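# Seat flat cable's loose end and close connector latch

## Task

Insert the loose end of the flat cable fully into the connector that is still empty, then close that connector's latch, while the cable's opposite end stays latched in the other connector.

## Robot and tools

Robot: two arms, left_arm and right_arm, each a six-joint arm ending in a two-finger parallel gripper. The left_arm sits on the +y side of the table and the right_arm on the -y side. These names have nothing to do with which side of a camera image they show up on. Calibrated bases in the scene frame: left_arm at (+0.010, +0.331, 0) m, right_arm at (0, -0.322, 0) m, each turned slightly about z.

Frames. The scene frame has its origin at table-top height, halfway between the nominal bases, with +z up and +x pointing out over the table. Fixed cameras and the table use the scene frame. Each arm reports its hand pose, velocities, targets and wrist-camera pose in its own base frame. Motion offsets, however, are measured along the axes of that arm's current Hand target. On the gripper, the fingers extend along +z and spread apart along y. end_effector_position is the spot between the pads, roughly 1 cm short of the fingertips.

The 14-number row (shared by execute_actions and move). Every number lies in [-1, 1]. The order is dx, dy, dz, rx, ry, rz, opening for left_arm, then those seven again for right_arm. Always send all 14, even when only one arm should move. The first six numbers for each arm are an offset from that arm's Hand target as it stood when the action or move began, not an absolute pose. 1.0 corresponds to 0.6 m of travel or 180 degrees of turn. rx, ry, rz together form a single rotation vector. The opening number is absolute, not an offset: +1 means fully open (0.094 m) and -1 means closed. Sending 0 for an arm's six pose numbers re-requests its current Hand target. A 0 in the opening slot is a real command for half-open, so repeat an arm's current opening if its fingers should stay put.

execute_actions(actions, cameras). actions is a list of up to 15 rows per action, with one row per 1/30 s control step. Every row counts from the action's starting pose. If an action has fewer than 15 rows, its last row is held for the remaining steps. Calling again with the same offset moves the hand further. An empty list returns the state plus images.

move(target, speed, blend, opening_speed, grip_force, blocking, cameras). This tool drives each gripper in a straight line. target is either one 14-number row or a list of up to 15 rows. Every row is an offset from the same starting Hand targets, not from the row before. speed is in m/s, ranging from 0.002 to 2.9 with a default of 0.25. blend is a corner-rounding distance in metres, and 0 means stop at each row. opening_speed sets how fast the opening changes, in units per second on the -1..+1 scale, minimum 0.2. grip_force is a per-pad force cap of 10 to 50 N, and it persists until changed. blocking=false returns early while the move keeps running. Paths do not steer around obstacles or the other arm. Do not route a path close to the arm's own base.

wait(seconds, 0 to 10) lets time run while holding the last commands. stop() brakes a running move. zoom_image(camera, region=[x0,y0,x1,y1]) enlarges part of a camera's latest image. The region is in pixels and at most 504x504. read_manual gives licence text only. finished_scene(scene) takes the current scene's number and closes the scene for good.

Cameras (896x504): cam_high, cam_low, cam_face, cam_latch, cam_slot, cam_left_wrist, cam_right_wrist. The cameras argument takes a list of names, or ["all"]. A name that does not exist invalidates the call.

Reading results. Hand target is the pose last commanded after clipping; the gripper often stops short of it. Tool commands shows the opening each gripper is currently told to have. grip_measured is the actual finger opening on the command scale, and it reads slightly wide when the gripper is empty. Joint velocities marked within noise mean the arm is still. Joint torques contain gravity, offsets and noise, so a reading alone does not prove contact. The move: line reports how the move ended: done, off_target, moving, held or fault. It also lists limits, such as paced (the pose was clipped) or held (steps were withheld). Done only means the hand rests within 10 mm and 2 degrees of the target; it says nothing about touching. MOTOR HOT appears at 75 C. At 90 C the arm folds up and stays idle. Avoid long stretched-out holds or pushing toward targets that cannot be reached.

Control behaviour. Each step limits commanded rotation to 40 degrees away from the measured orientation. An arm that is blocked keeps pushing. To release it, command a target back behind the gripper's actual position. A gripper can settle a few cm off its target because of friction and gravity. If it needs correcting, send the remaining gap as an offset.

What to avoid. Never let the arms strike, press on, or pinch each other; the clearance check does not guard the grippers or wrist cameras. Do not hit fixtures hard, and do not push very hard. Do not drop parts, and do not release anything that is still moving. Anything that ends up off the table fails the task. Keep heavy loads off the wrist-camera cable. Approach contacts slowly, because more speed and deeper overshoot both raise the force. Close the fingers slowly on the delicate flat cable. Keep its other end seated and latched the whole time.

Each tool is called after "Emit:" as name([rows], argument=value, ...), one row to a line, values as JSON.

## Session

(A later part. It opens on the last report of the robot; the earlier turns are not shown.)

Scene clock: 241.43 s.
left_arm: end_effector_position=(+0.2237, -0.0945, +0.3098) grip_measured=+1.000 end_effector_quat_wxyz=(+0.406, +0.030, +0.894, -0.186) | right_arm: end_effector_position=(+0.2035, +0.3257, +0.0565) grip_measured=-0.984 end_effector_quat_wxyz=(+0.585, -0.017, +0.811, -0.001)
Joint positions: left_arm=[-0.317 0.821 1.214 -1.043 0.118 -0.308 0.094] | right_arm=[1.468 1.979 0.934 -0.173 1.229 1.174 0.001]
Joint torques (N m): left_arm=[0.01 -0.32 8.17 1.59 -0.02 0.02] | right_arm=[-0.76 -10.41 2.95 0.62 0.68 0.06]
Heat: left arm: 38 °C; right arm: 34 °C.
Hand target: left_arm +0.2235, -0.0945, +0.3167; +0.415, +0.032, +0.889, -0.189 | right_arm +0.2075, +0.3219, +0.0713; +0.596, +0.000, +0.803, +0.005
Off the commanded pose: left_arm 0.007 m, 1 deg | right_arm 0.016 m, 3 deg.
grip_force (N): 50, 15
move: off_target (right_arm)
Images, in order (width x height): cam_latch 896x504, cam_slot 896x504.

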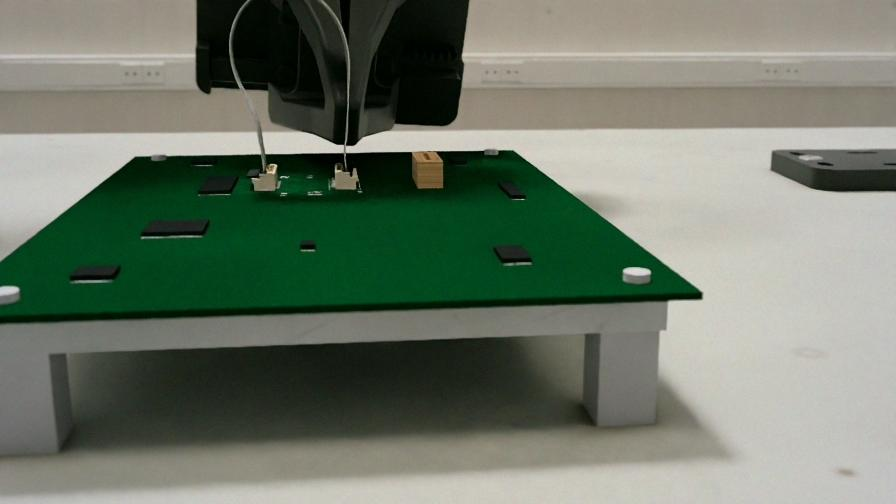

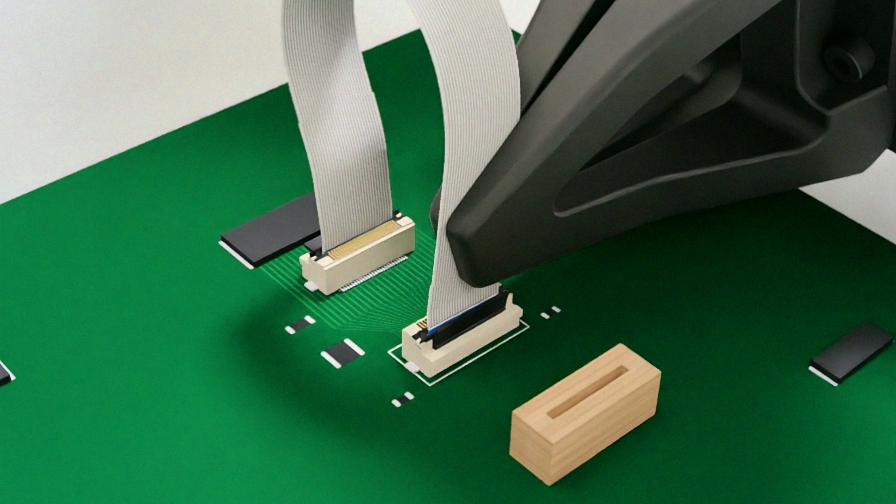

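Emit:
move(target=[0,0,0,0,0,0,1,0.02,0.014,0.006,0,0,0,-1], speed=0.03, cameras=["cam_latch","cam_slot"])

Emit:
zoom_image(camera="cam_latch", region=[305, 125, 385, 195])

Emit:
zoom_image(camera="cam_slot", region=[400, 240, 550, 390])

Scene clock: 243.83 s.
left_arm: end_effector_position=(+0.2237, -0.0945, +0.3098) grip_measured=+1.000 end_effector_quat_wxyz=(+0.406, +0.030, +0.894, -0.186) | right_arm: end_effector_position=(+0.2038, +0.3264, +0.0564) grip_measured=-0.984 end_effector_quat_wxyz=(+0.587, -0.017, +0.810, -0.002)
Joint positions: left_arm=[-0.317 0.821 1.214 -1.043 0.118 -0.308 0.094] | right_arm=[1.468 1.984 0.938 -0.172 1.233 1.175 0.001]
Joint torques (N m): left_arm=[-0.01 -0.21 8.36 1.55 -0.03 -0.02] | right_arm=[-0.47 -6.41 4.88 0.82 0.65 0.15]
Heat: left arm: 38 °C; right arm: 34 °C.
Hand target: left_arm +0.2235, -0.0945, +0.3167; +0.415, +0.032, +0.889, -0.189 | right_arm +0.2074, +0.3305, +0.0589; +0.596, +0.000, +0.803, +0.006
Off the commanded pose: left_arm 0.007 m, 1 deg | right_arm 0.006 m, 2 deg.
grip_force (N): 50, 15
move: done
Images, in order (width x height): cam_latch 896x504, cam_slot 896x504.

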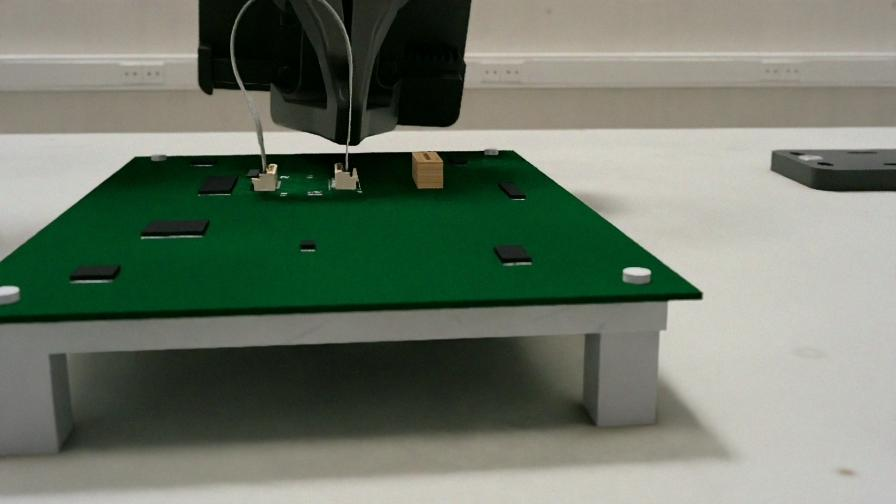

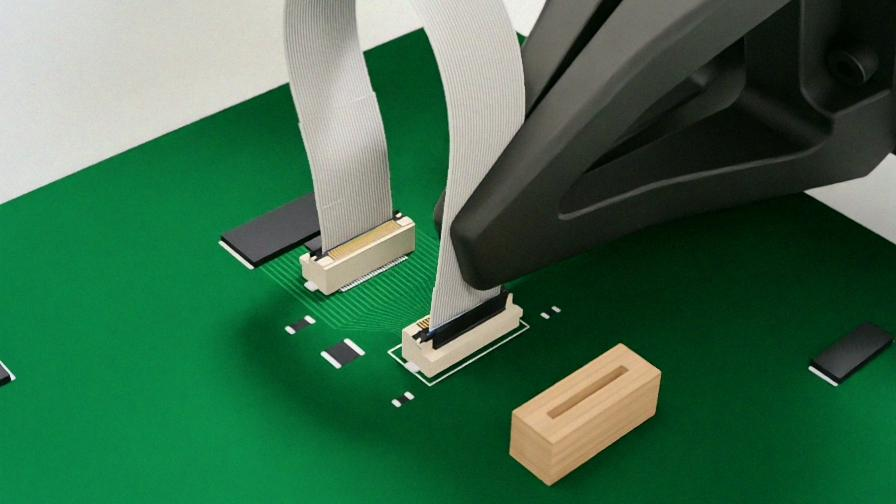

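Scaled by 6.300 from the camera's 896x504 image, which has a finer 1280x720 frame.

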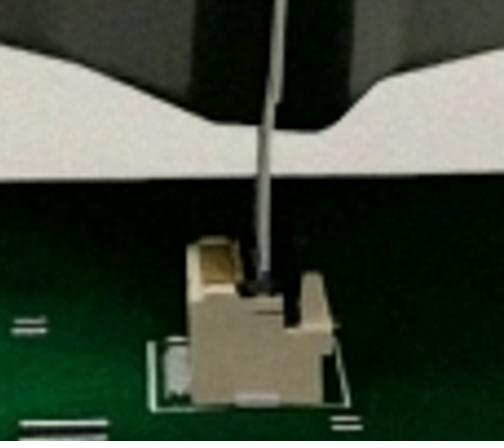

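Scaled by 3.360 from the camera's 896x504 image, which has a finer 1280x720 frame.

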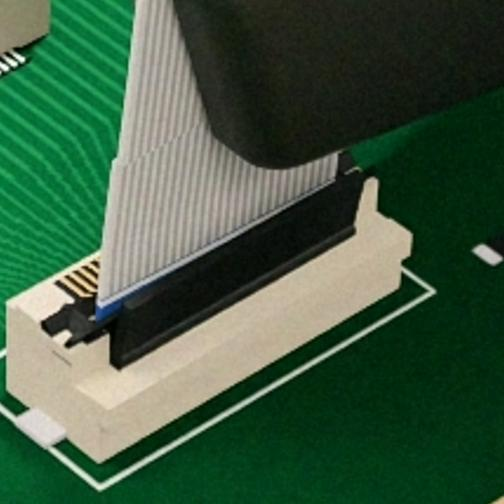

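Emit:
move(target=[0,0,0,0,0,0,1,0.0056,0.001,0.0017,0,0,0,-1], speed=0.02, cameras=["cam_slot"])

Emit:
zoom_image(camera="cam_slot", region=[400, 270, 520, 390])

Scene clock: 245.43 s.
left_arm: end_effector_position=(+0.2237, -0.0945, +0.3098) grip_measured=+1.000 end_effector_quat_wxyz=(+0.406, +0.030, +0.894, -0.186) | right_arm: end_effector_position=(+0.2045, +0.3257, +0.0560) grip_measured=-0.984 end_effector_quat_wxyz=(+0.592, -0.016, +0.806, -0.005)
Joint positions: left_arm=[-0.317 0.821 1.214 -1.043 0.118 -0.308 0.094] | right_arm=[1.468 1.993 0.938 -0.165 1.246 1.175 0.001]
Joint torques (N m): left_arm=[-0.06 -0.4 8.29 1.56 0 0.01] | right_arm=[-0.44 -6.17 4.88 0.86 0.54 0.16]
Heat: left arm: 38 °C; right arm: 34 °C.
Hand target: left_arm +0.2235, -0.0945, +0.3167; +0.415, +0.032, +0.889, -0.189 | right_arm +0.2074, +0.3310, +0.0554; +0.596, +0.000, +0.803, +0.006
Off the commanded pose: left_arm 0.007 m, 1 deg | right_arm 0.006 m, 2 deg.
grip_force (N): 50, 15
move: done
Images, in order (width x height): cam_slot 896x504.

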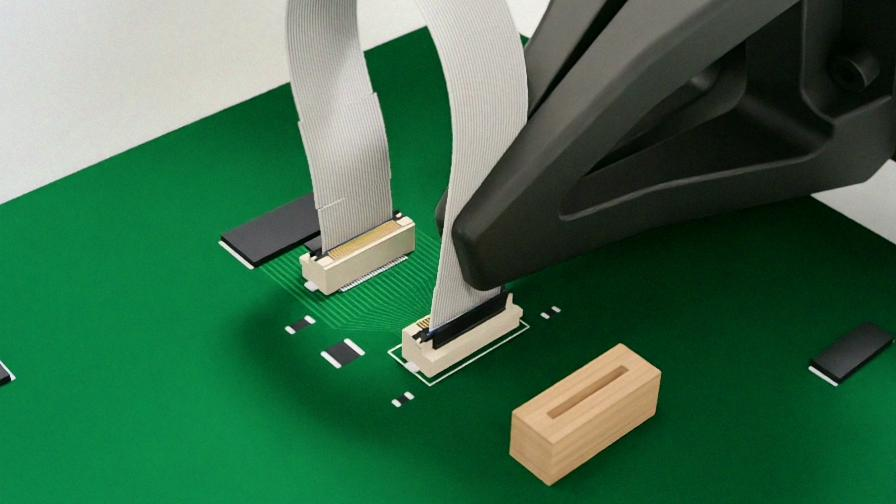

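Scaled by 4.200 from the camera's 896x504 image, which has a finer 1280x720 frame.

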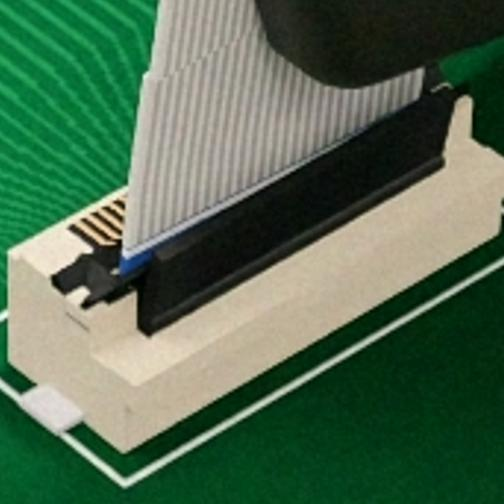

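Emit:
move(target=[0,0,0,0,0,0,1,0.0048,0.001,0.0015,0,0.014,0,-1], speed=0.02, cameras=["cam_slot","cam_latch"])

Emit:
zoom_image(camera="cam_slot", region=[400, 270, 520, 390])

Emit:
zoom_image(camera="cam_latch", region=[305, 125, 385, 195])

Scene clock: 248.27 s.
left_arm: end_effector_position=(+0.2237, -0.0945, +0.3098) grip_measured=+1.000 end_effector_quat_wxyz=(+0.406, +0.030, +0.894, -0.186) | right_arm: end_effector_position=(+0.2047, +0.3265, +0.0559) grip_measured=-0.984 end_effector_quat_wxyz=(+0.586, -0.014, +0.810, -0.005)
Joint positions: left_arm=[-0.317 0.821 1.214 -1.043 0.118 -0.308 0.094] | right_arm=[1.466 1.993 0.953 -0.199 1.234 1.195 0.001]
Joint torques (N m): left_arm=[0.08 -0.25 8.17 1.57 -0.04 0] | right_arm=[-0.88 -6.8 5.03 0.69 0.27 0.17]
Heat: left arm: 38 °C; right arm: 34 °C.
Hand target: left_arm +0.2235, -0.0945, +0.3167; +0.415, +0.032, +0.889, -0.189 | right_arm +0.2075, +0.3317, +0.0524; +0.578, +0.000, +0.816, +0.006
Off the commanded pose: left_arm 0.007 m, 1 deg | right_arm 0.007 m, 2 deg.
grip_force (N): 50, 15
move: done
Images, in order (width x height): cam_latch 896x504, cam_slot 896x504.

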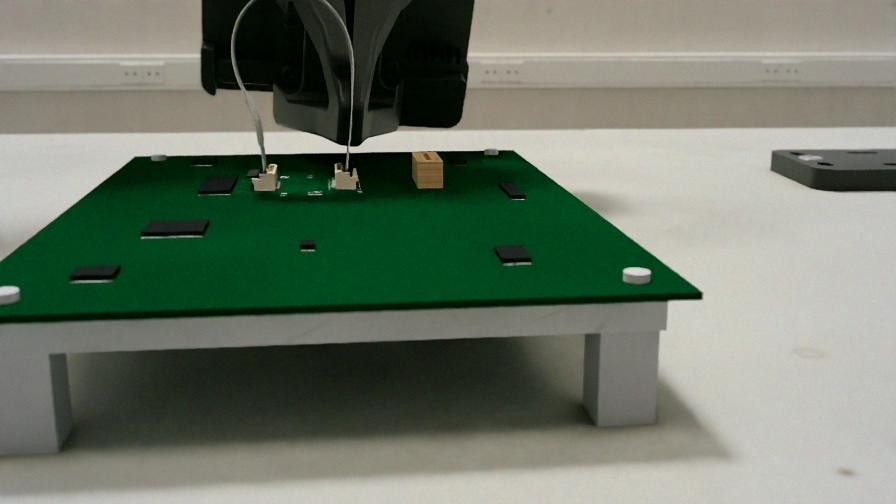

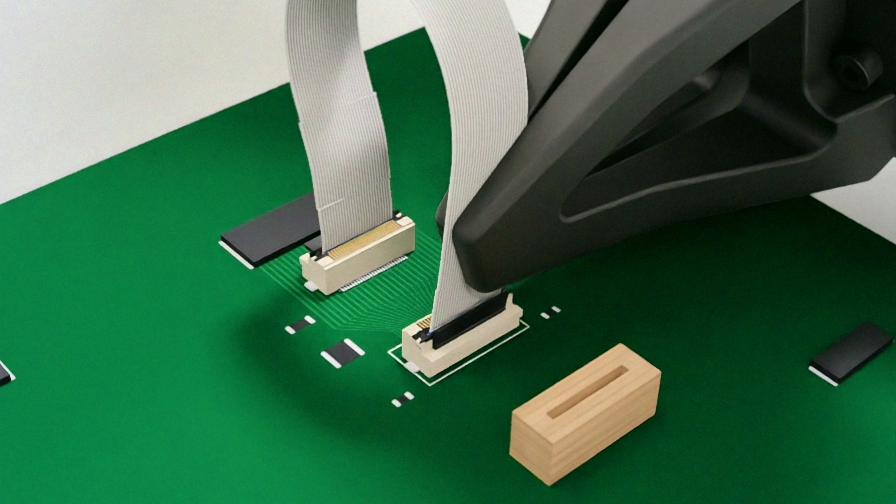

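Scaled by 4.200 from the camera's 896x504 image, which has a finer 1280x720 frame.

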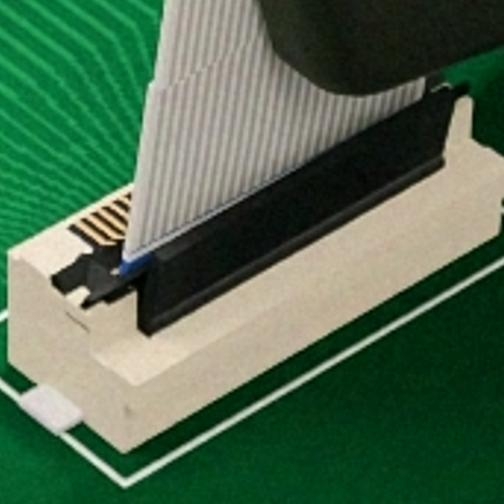

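Scaled by 6.300 from the camera's 896x504 image, which has a finer 1280x720 frame.

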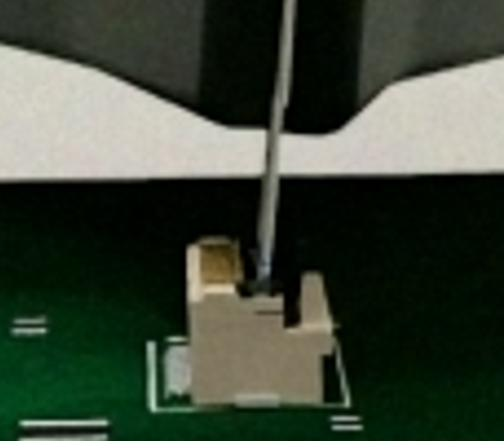

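Emit:
move(target=[0,0,0,0,0,0,1,0.006,-0.001,0.0015,0,0.016,0,-1], speed=0.02, cameras=["cam_slot","cam_latch"])

Emit:
zoom_image(camera="cam_slot", region=[400, 270, 520, 390])

Emit:
zoom_image(camera="cam_latch", region=[305, 125, 385, 195])

Scene clock: 251.77 s.
left_arm: end_effector_position=(+0.2237, -0.0945, +0.3098) grip_measured=+1.000 end_effector_quat_wxyz=(+0.406, +0.030, +0.894, -0.186) | right_arm: end_effector_position=(+0.2050, +0.3265, +0.0548) grip_measured=-0.984 end_effector_quat_wxyz=(+0.578, -0.013, +0.816, -0.008)
Joint positions: left_arm=[-0.317 0.821 1.214 -1.043 0.118 -0.308 0.094] | right_arm=[1.461 1.993 0.97 -0.241 1.216 1.215 0.001]
Joint torques (N m): left_arm=[0.05 -0.25 8.23 1.58 -0.03 -0.01] | right_arm=[-1.17 -7.62 4.59 0.6 0.01 0.18]
Heat: left arm: 38 °C; right arm: 34 °C.
Hand target: left_arm +0.2235, -0.0945, +0.3167; +0.415, +0.032, +0.889, -0.189 | right_arm +0.2071, +0.3311, +0.0487; +0.557, -0.001, +0.830, +0.006
Off the commanded pose: left_arm 0.007 m, 1 deg | right_arm 0.008 m, 4 deg.
grip_force (N): 50, 15
move: off_target (right_arm)
Images, in order (width x height): cam_latch 896x504, cam_slot 896x504.

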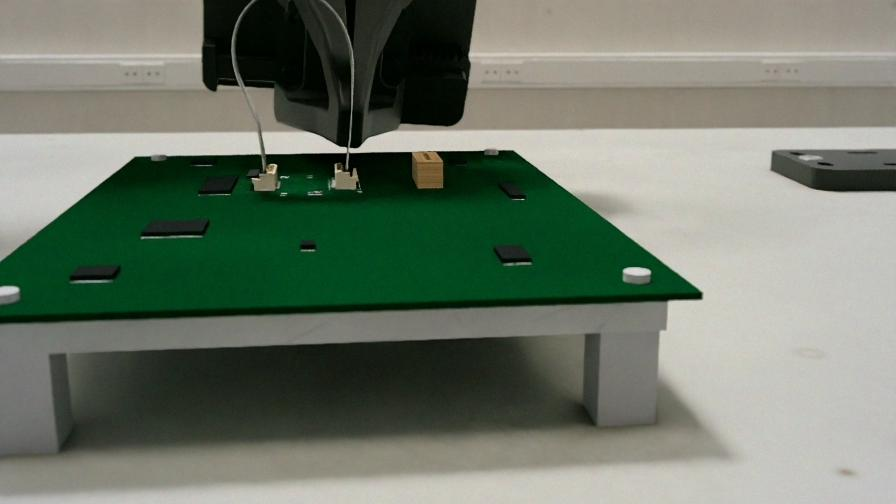

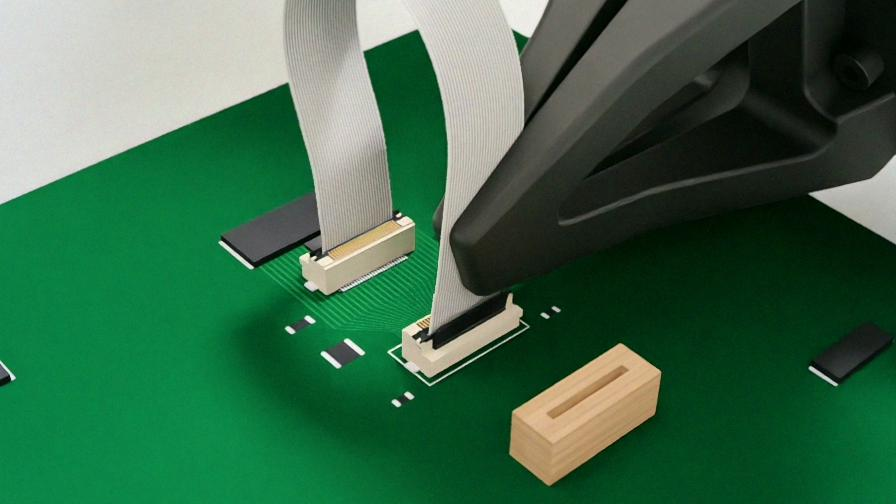

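Scaled by 4.200 from the camera's 896x504 image, which has a finer 1280x720 frame.

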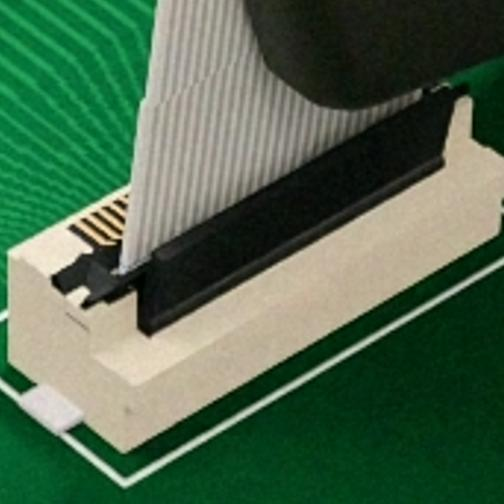

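Scaled by 6.300 from the camera's 896x504 image, which has a finer 1280x720 frame.

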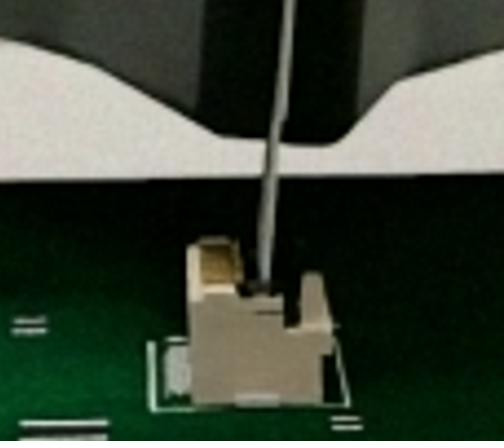

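Emit:
move(target=[0,0,0,0,0,0,1,0,0,0,0,0,0,-0.82], speed=0.02, opening_speed=0.2, cameras=["cam_slot","cam_latch"])

Emit:
zoom_image(camera="cam_slot", region=[400, 240, 550, 390])

Emit:
zoom_image(camera="cam_latch", region=[305, 125, 385, 195])

Scene clock: 254.60 s.
left_arm: end_effector_position=(+0.2237, -0.0945, +0.3098) grip_measured=+1.000 end_effector_quat_wxyz=(+0.406, +0.030, +0.894, -0.186) | right_arm: end_effector_position=(+0.2052, +0.3275, +0.0489) grip_measured=-0.822 end_effector_quat_wxyz=(+0.563, -0.012, +0.826, -0.004)
Joint positions: left_arm=[-0.317 0.821 1.214 -1.043 0.118 -0.308 0.094] | right_arm=[1.454 1.993 0.971 -0.242 1.177 1.218 0.008]
Joint torques (N m): left_arm=[0.09 -0.28 8.21 1.57 -0.02 0.02] | right_arm=[-0.61 -7.6 4.55 0.62 0.32 0.16]
Heat: left arm: 38 °C; right arm: 34 °C.
Hand target: left_arm +0.2235, -0.0945, +0.3167; +0.415, +0.032, +0.889, -0.189 | right_arm +0.2071, +0.3312, +0.0487; +0.557, -0.001, +0.830, +0.006
Off the commanded pose: left_arm 0.007 m, 1 deg | right_arm 0.004 m, 2 deg.
grip_force (N): 50, 15
move: done
Images, in order (width x height): cam_latch 896x504, cam_slot 896x504.

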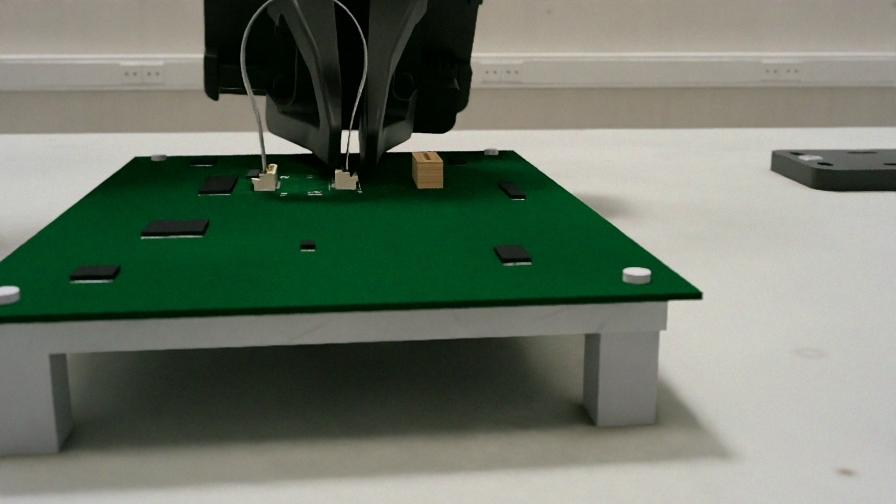

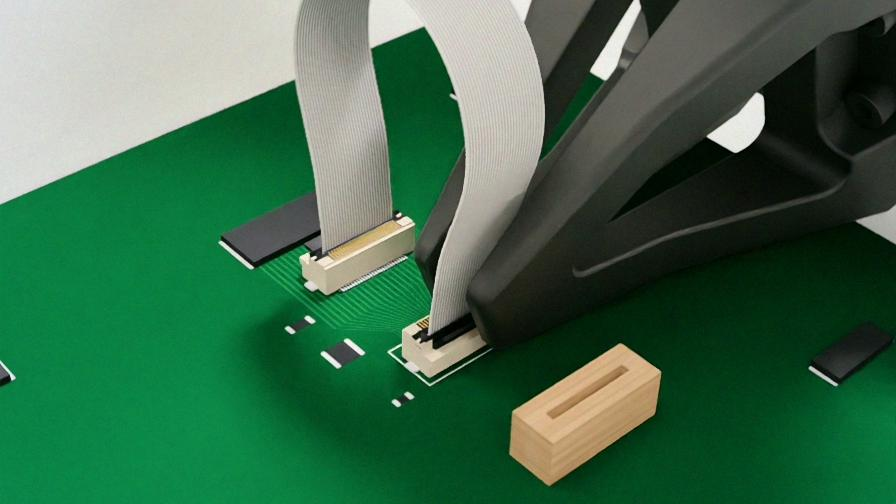

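Scaled by 3.360 from the camera's 896x504 image, which has a finer 1280x720 frame.

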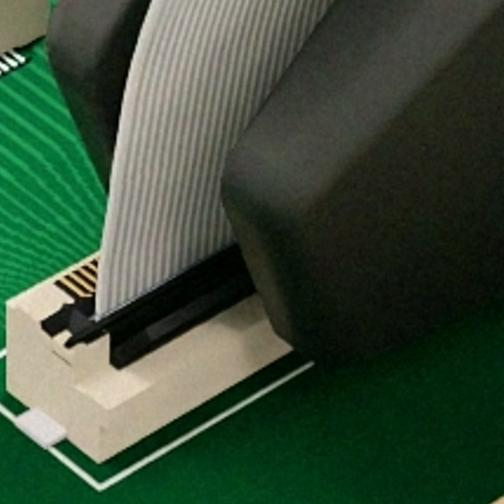

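Scaled by 6.300 from the camera's 896x504 image, which has a finer 1280x720 frame.

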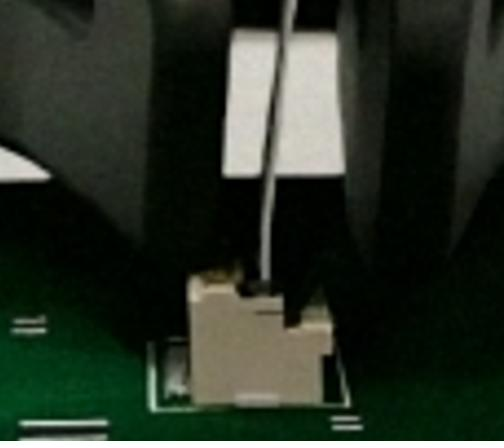

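Emit:
zoom_image(camera="cam_slot", region=[400, 300, 490, 390])

Emit:
zoom_image(camera="cam_latch", region=[325, 155, 375, 195])

Scaled by 5.600 from the camera's 896x504 image, which has a finer 1280x720 frame.

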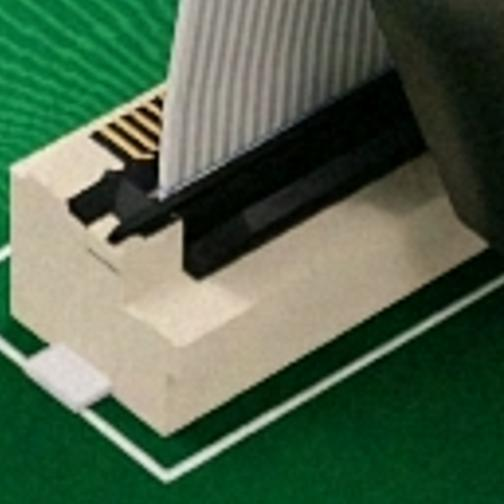

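Scaled by 10.080 from the camera's 896x504 image, which has a finer 1280x720 frame.

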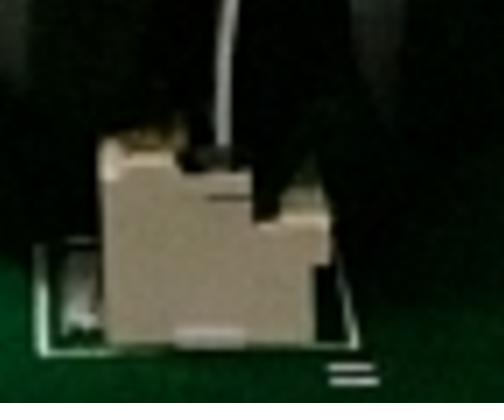

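Emit:
move(target=[0,0,0,0,0,0,1,0.003,0.0083,0.0013,0,0,0,-0.82], speed=0.02, cameras=["cam_slot","cam_latch","cam_face"])

Emit:
zoom_image(camera="cam_slot", region=[400, 270, 520, 390])

Emit:
zoom_image(camera="cam_latch", region=[325, 145, 385, 195])

Emit:
zoom_image(camera="cam_face", region=[430, 170, 530, 260])

Scene clock: 259.27 s.
left_arm: end_effector_position=(+0.2237, -0.0945, +0.3098) grip_measured=+1.000 end_effector_quat_wxyz=(+0.406, +0.030, +0.894, -0.186) | right_arm: end_effector_position=(+0.2054, +0.3291, +0.0492) grip_measured=-0.822 end_effector_quat_wxyz=(+0.560, -0.014, +0.828, -0.006)
Joint positions: left_arm=[-0.317 0.821 1.214 -1.043 0.118 -0.308 0.094] | right_arm=[1.453 1.995 0.984 -0.26 1.17 1.22 0.008]
Joint torques (N m): left_arm=[0.08 -0.36 8.36 1.58 -0.03 0.06] | right_arm=[-0.38 -6.42 5.31 0.71 0.38 0.18]
Heat: left arm: 38 °C; right arm: 34 °C.
Hand target: left_arm +0.2235, -0.0945, +0.3167; +0.415, +0.032, +0.889, -0.189 | right_arm +0.2072, +0.3360, +0.0468; +0.557, +0.000, +0.830, +0.005
Off the commanded pose: left_arm 0.007 m, 1 deg | right_arm 0.008 m, 2 deg.
grip_force (N): 50, 15
move: done
Images, in order (width x height): cam_face 896x504, cam_latch 896x504, cam_slot 896x504.

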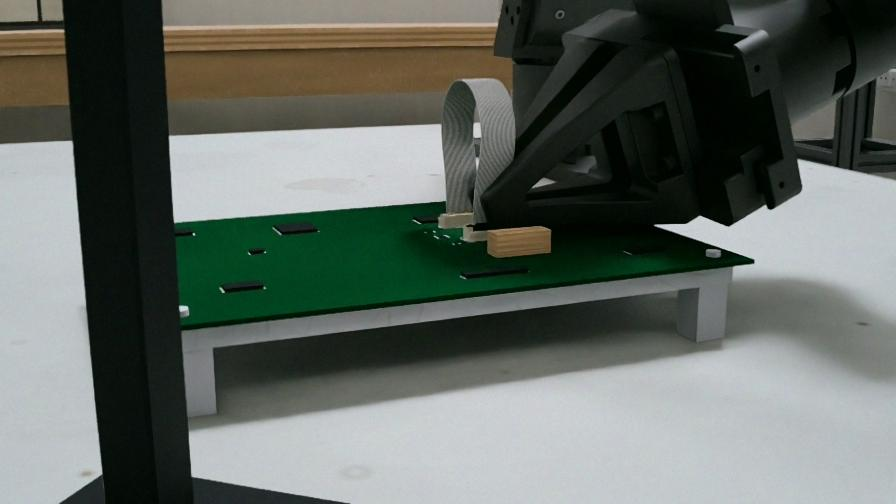

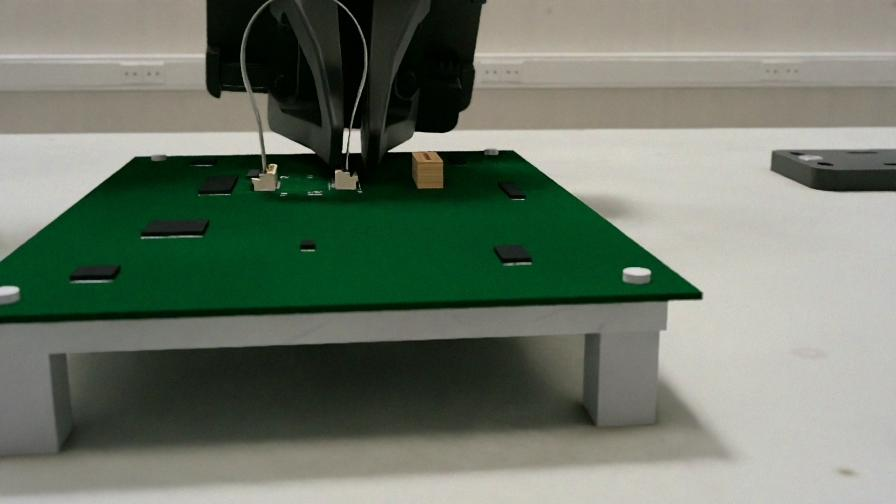

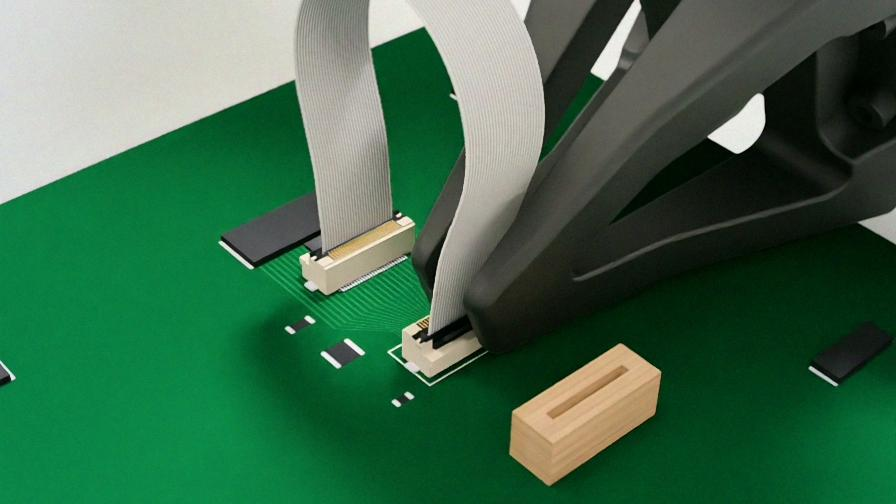

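Scaled by 4.200 from the camera's 896x504 image, which has a finer 1280x720 frame.

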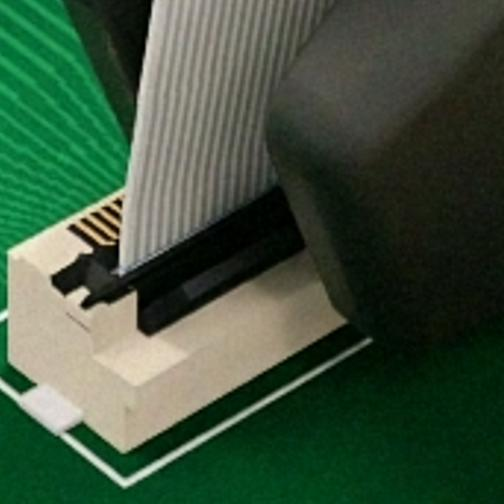

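Scaled by 8.400 from the camera's 896x504 image, which has a finer 1280x720 frame.

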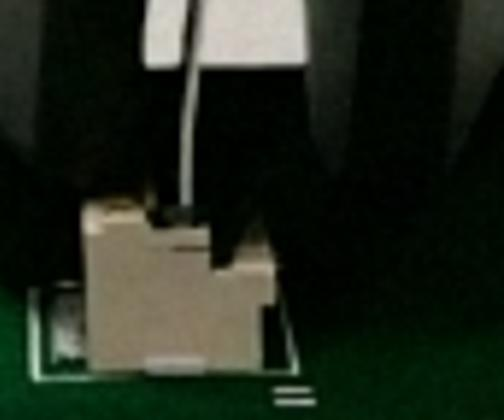

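Scaled by 5.040 from the camera's 896x504 image, which has a finer 1280x720 frame.

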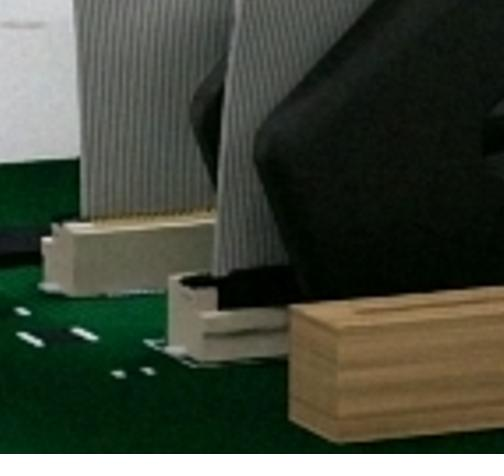

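Emit:
move(target=[0,0,0,0,0,0,1,0.0062,0.0,0.0025,0,0,0,-0.82], speed=0.02, cameras=["cam_slot","cam_latch","cam_face"])

Emit:
zoom_image(camera="cam_slot", region=[400, 270, 520, 390])

Emit:
zoom_image(camera="cam_latch", region=[325, 145, 385, 195])

Emit:
zoom_image(camera="cam_face", region=[430, 170, 530, 260])

Scene clock: 261.80 s.
left_arm: end_effector_position=(+0.2237, -0.0945, +0.3098) grip_measured=+1.000 end_effector_quat_wxyz=(+0.406, +0.030, +0.894, -0.186) | right_arm: end_effector_position=(+0.2059, +0.3290, +0.0489) grip_measured=-0.822 end_effector_quat_wxyz=(+0.563, -0.013, +0.826, -0.008)
Joint positions: left_arm=[-0.317 0.821 1.214 -1.043 0.118 -0.308 0.094] | right_arm=[1.453 2.002 0.987 -0.26 1.179 1.222 0.008]
Joint torques (N m): left_arm=[0.12 -0.24 8.27 1.56 -0.03 0.03] | right_arm=[-0.36 -6.12 4.86 0.82 0.32 0.18]
Heat: left arm: 38 °C; right arm: 34 °C.
Hand target: left_arm +0.2235, -0.0945, +0.3167; +0.415, +0.032, +0.889, -0.189 | right_arm +0.2071, +0.3362, +0.0428; +0.557, +0.000, +0.830, +0.006
Off the commanded pose: left_arm 0.007 m, 1 deg | right_arm 0.009 m, 2 deg.
grip_force (N): 50, 15
move: done
Images, in order (width x height): cam_face 896x504, cam_latch 896x504, cam_slot 896x504.

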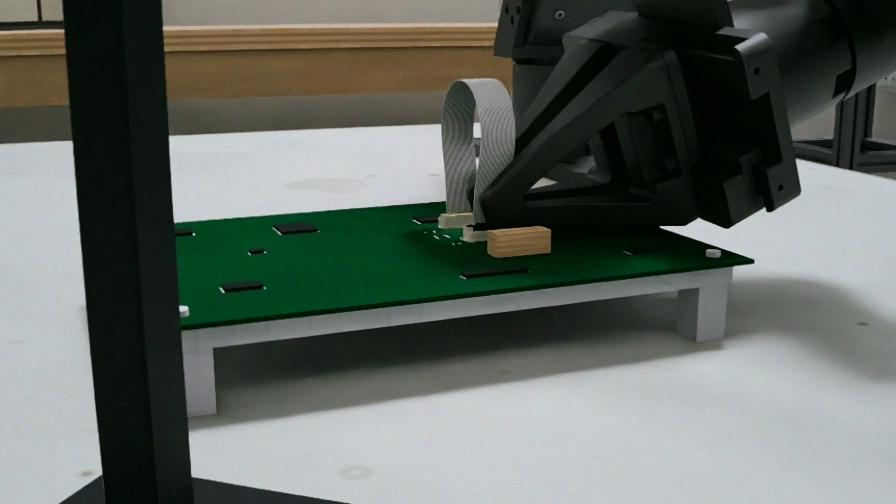

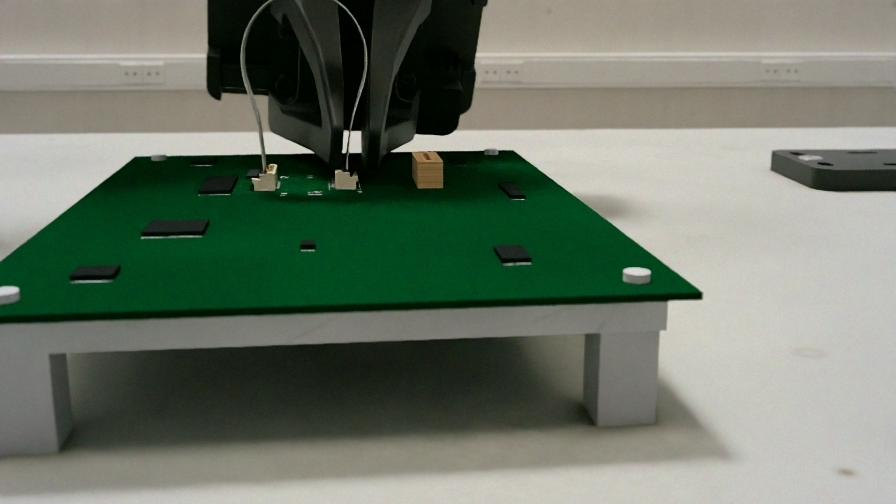

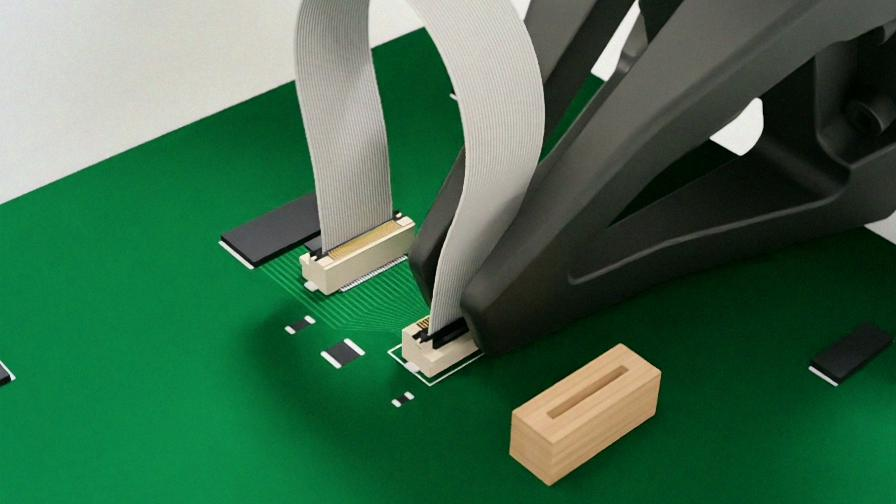

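Scaled by 4.200 from the camera's 896x504 image, which has a finer 1280x720 frame.

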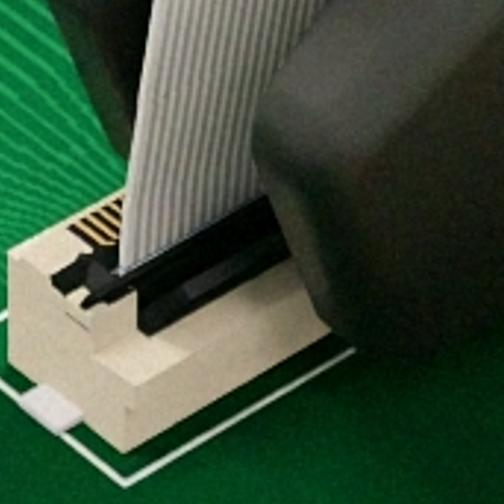

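Scaled by 8.400 from the camera's 896x504 image, which has a finer 1280x720 frame.

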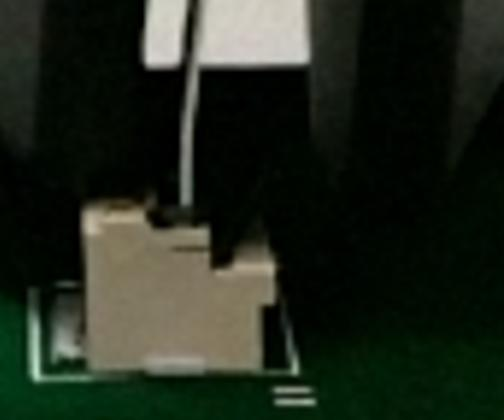

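Scaled by 5.040 from the camera's 896x504 image, which has a finer 1280x720 frame.

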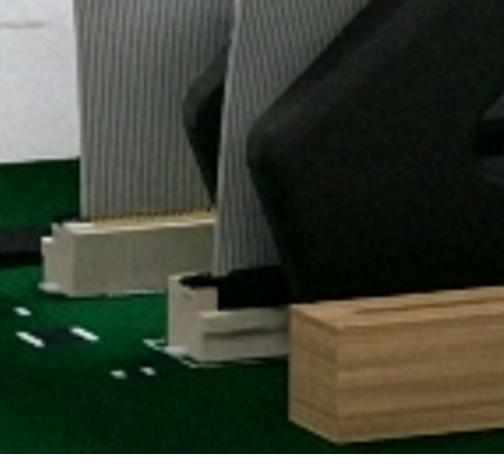

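Emit:
move(target=[0,0,0,0,0,0,1,-0.0062,0.01,-0.0025,0,0,0,-0.82], speed=0.02, cameras=["cam_slot","cam_latch","cam_face"])

Emit:
zoom_image(camera="cam_slot", region=[400, 270, 520, 390])

Emit:
zoom_image(camera="cam_latch", region=[325, 145, 385, 195])

Emit:
zoom_image(camera="cam_face", region=[430, 170, 530, 260])

Scene clock: 265.50 s.
left_arm: end_effector_position=(+0.2237, -0.0945, +0.3098) grip_measured=+1.000 end_effector_quat_wxyz=(+0.406, +0.030, +0.894, -0.186) | right_arm: end_effector_position=(+0.2062, +0.3298, +0.0491) grip_measured=-0.822 end_effector_quat_wxyz=(+0.562, -0.019, +0.826, -0.019)
Joint positions: left_arm=[-0.317 0.821 1.214 -1.043 0.118 -0.308 0.094] | right_arm=[1.453 2.013 1.01 -0.3 1.181 1.226 0.008]
Joint torques (N m): left_arm=[0.17 -0.08 8.27 1.56 -0.02 0.04] | right_arm=[-0.14 -6.57 5.7 0.84 0.31 0.19]
Heat: left arm: 38 °C; right arm: 33 °C.
Hand target: left_arm +0.2235, -0.0945, +0.3167; +0.415, +0.032, +0.889, -0.189 | right_arm +0.2071, +0.3421, +0.0468; +0.557, -0.001, +0.830, +0.005
Off the commanded pose: left_arm 0.007 m, 1 deg | right_arm 0.013 m, 4 deg.
grip_force (N): 50, 15
move: off_target (right_arm)
Images, in order (width x height): cam_face 896x504, cam_latch 896x504, cam_slot 896x504.

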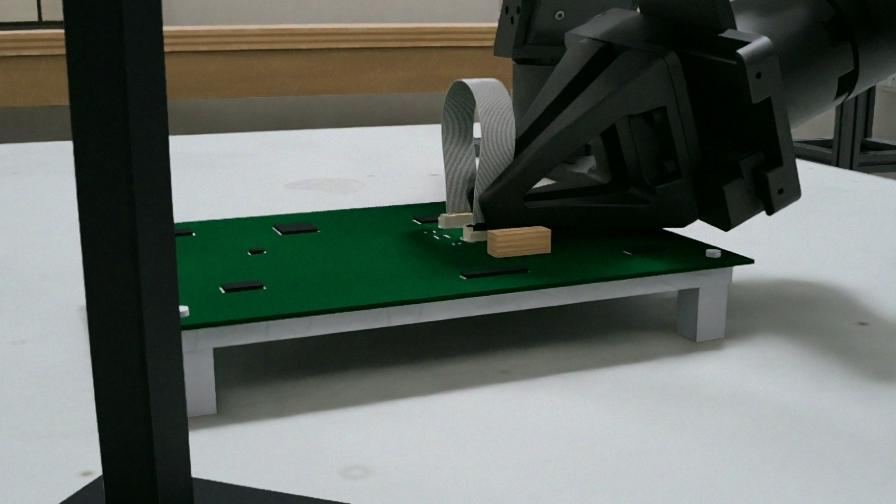

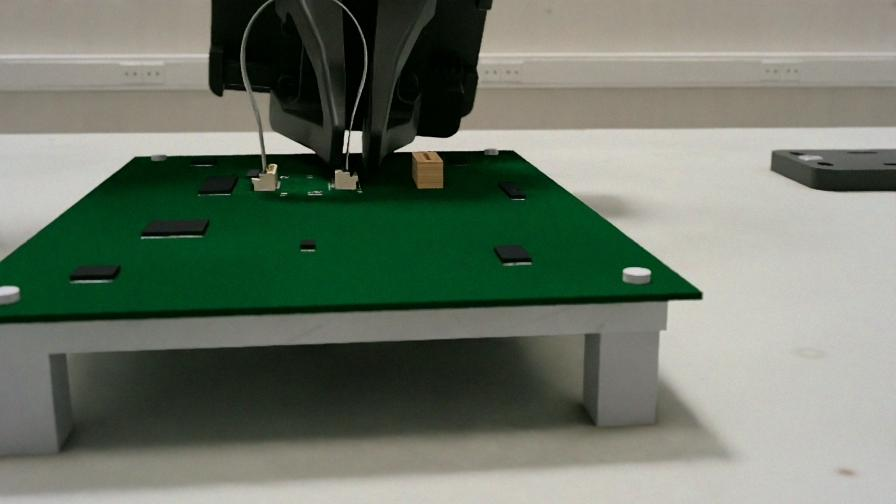

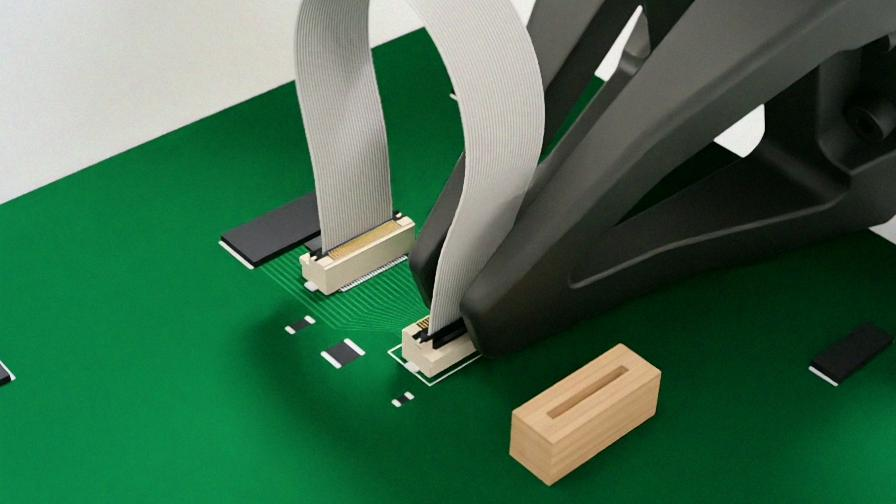

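Scaled by 4.200 from the camera's 896x504 image, which has a finer 1280x720 frame.

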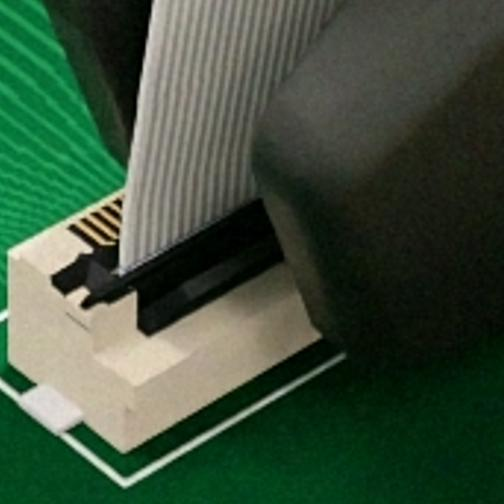

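Scaled by 8.400 from the camera's 896x504 image, which has a finer 1280x720 frame.

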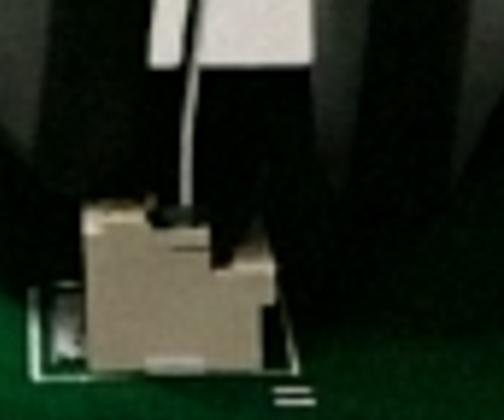

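Scaled by 5.040 from the camera's 896x504 image, which has a finer 1280x720 frame.

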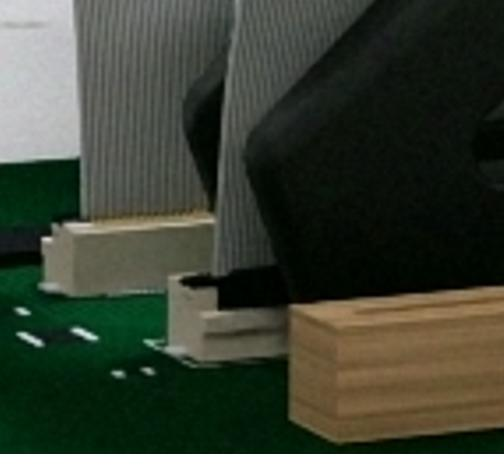

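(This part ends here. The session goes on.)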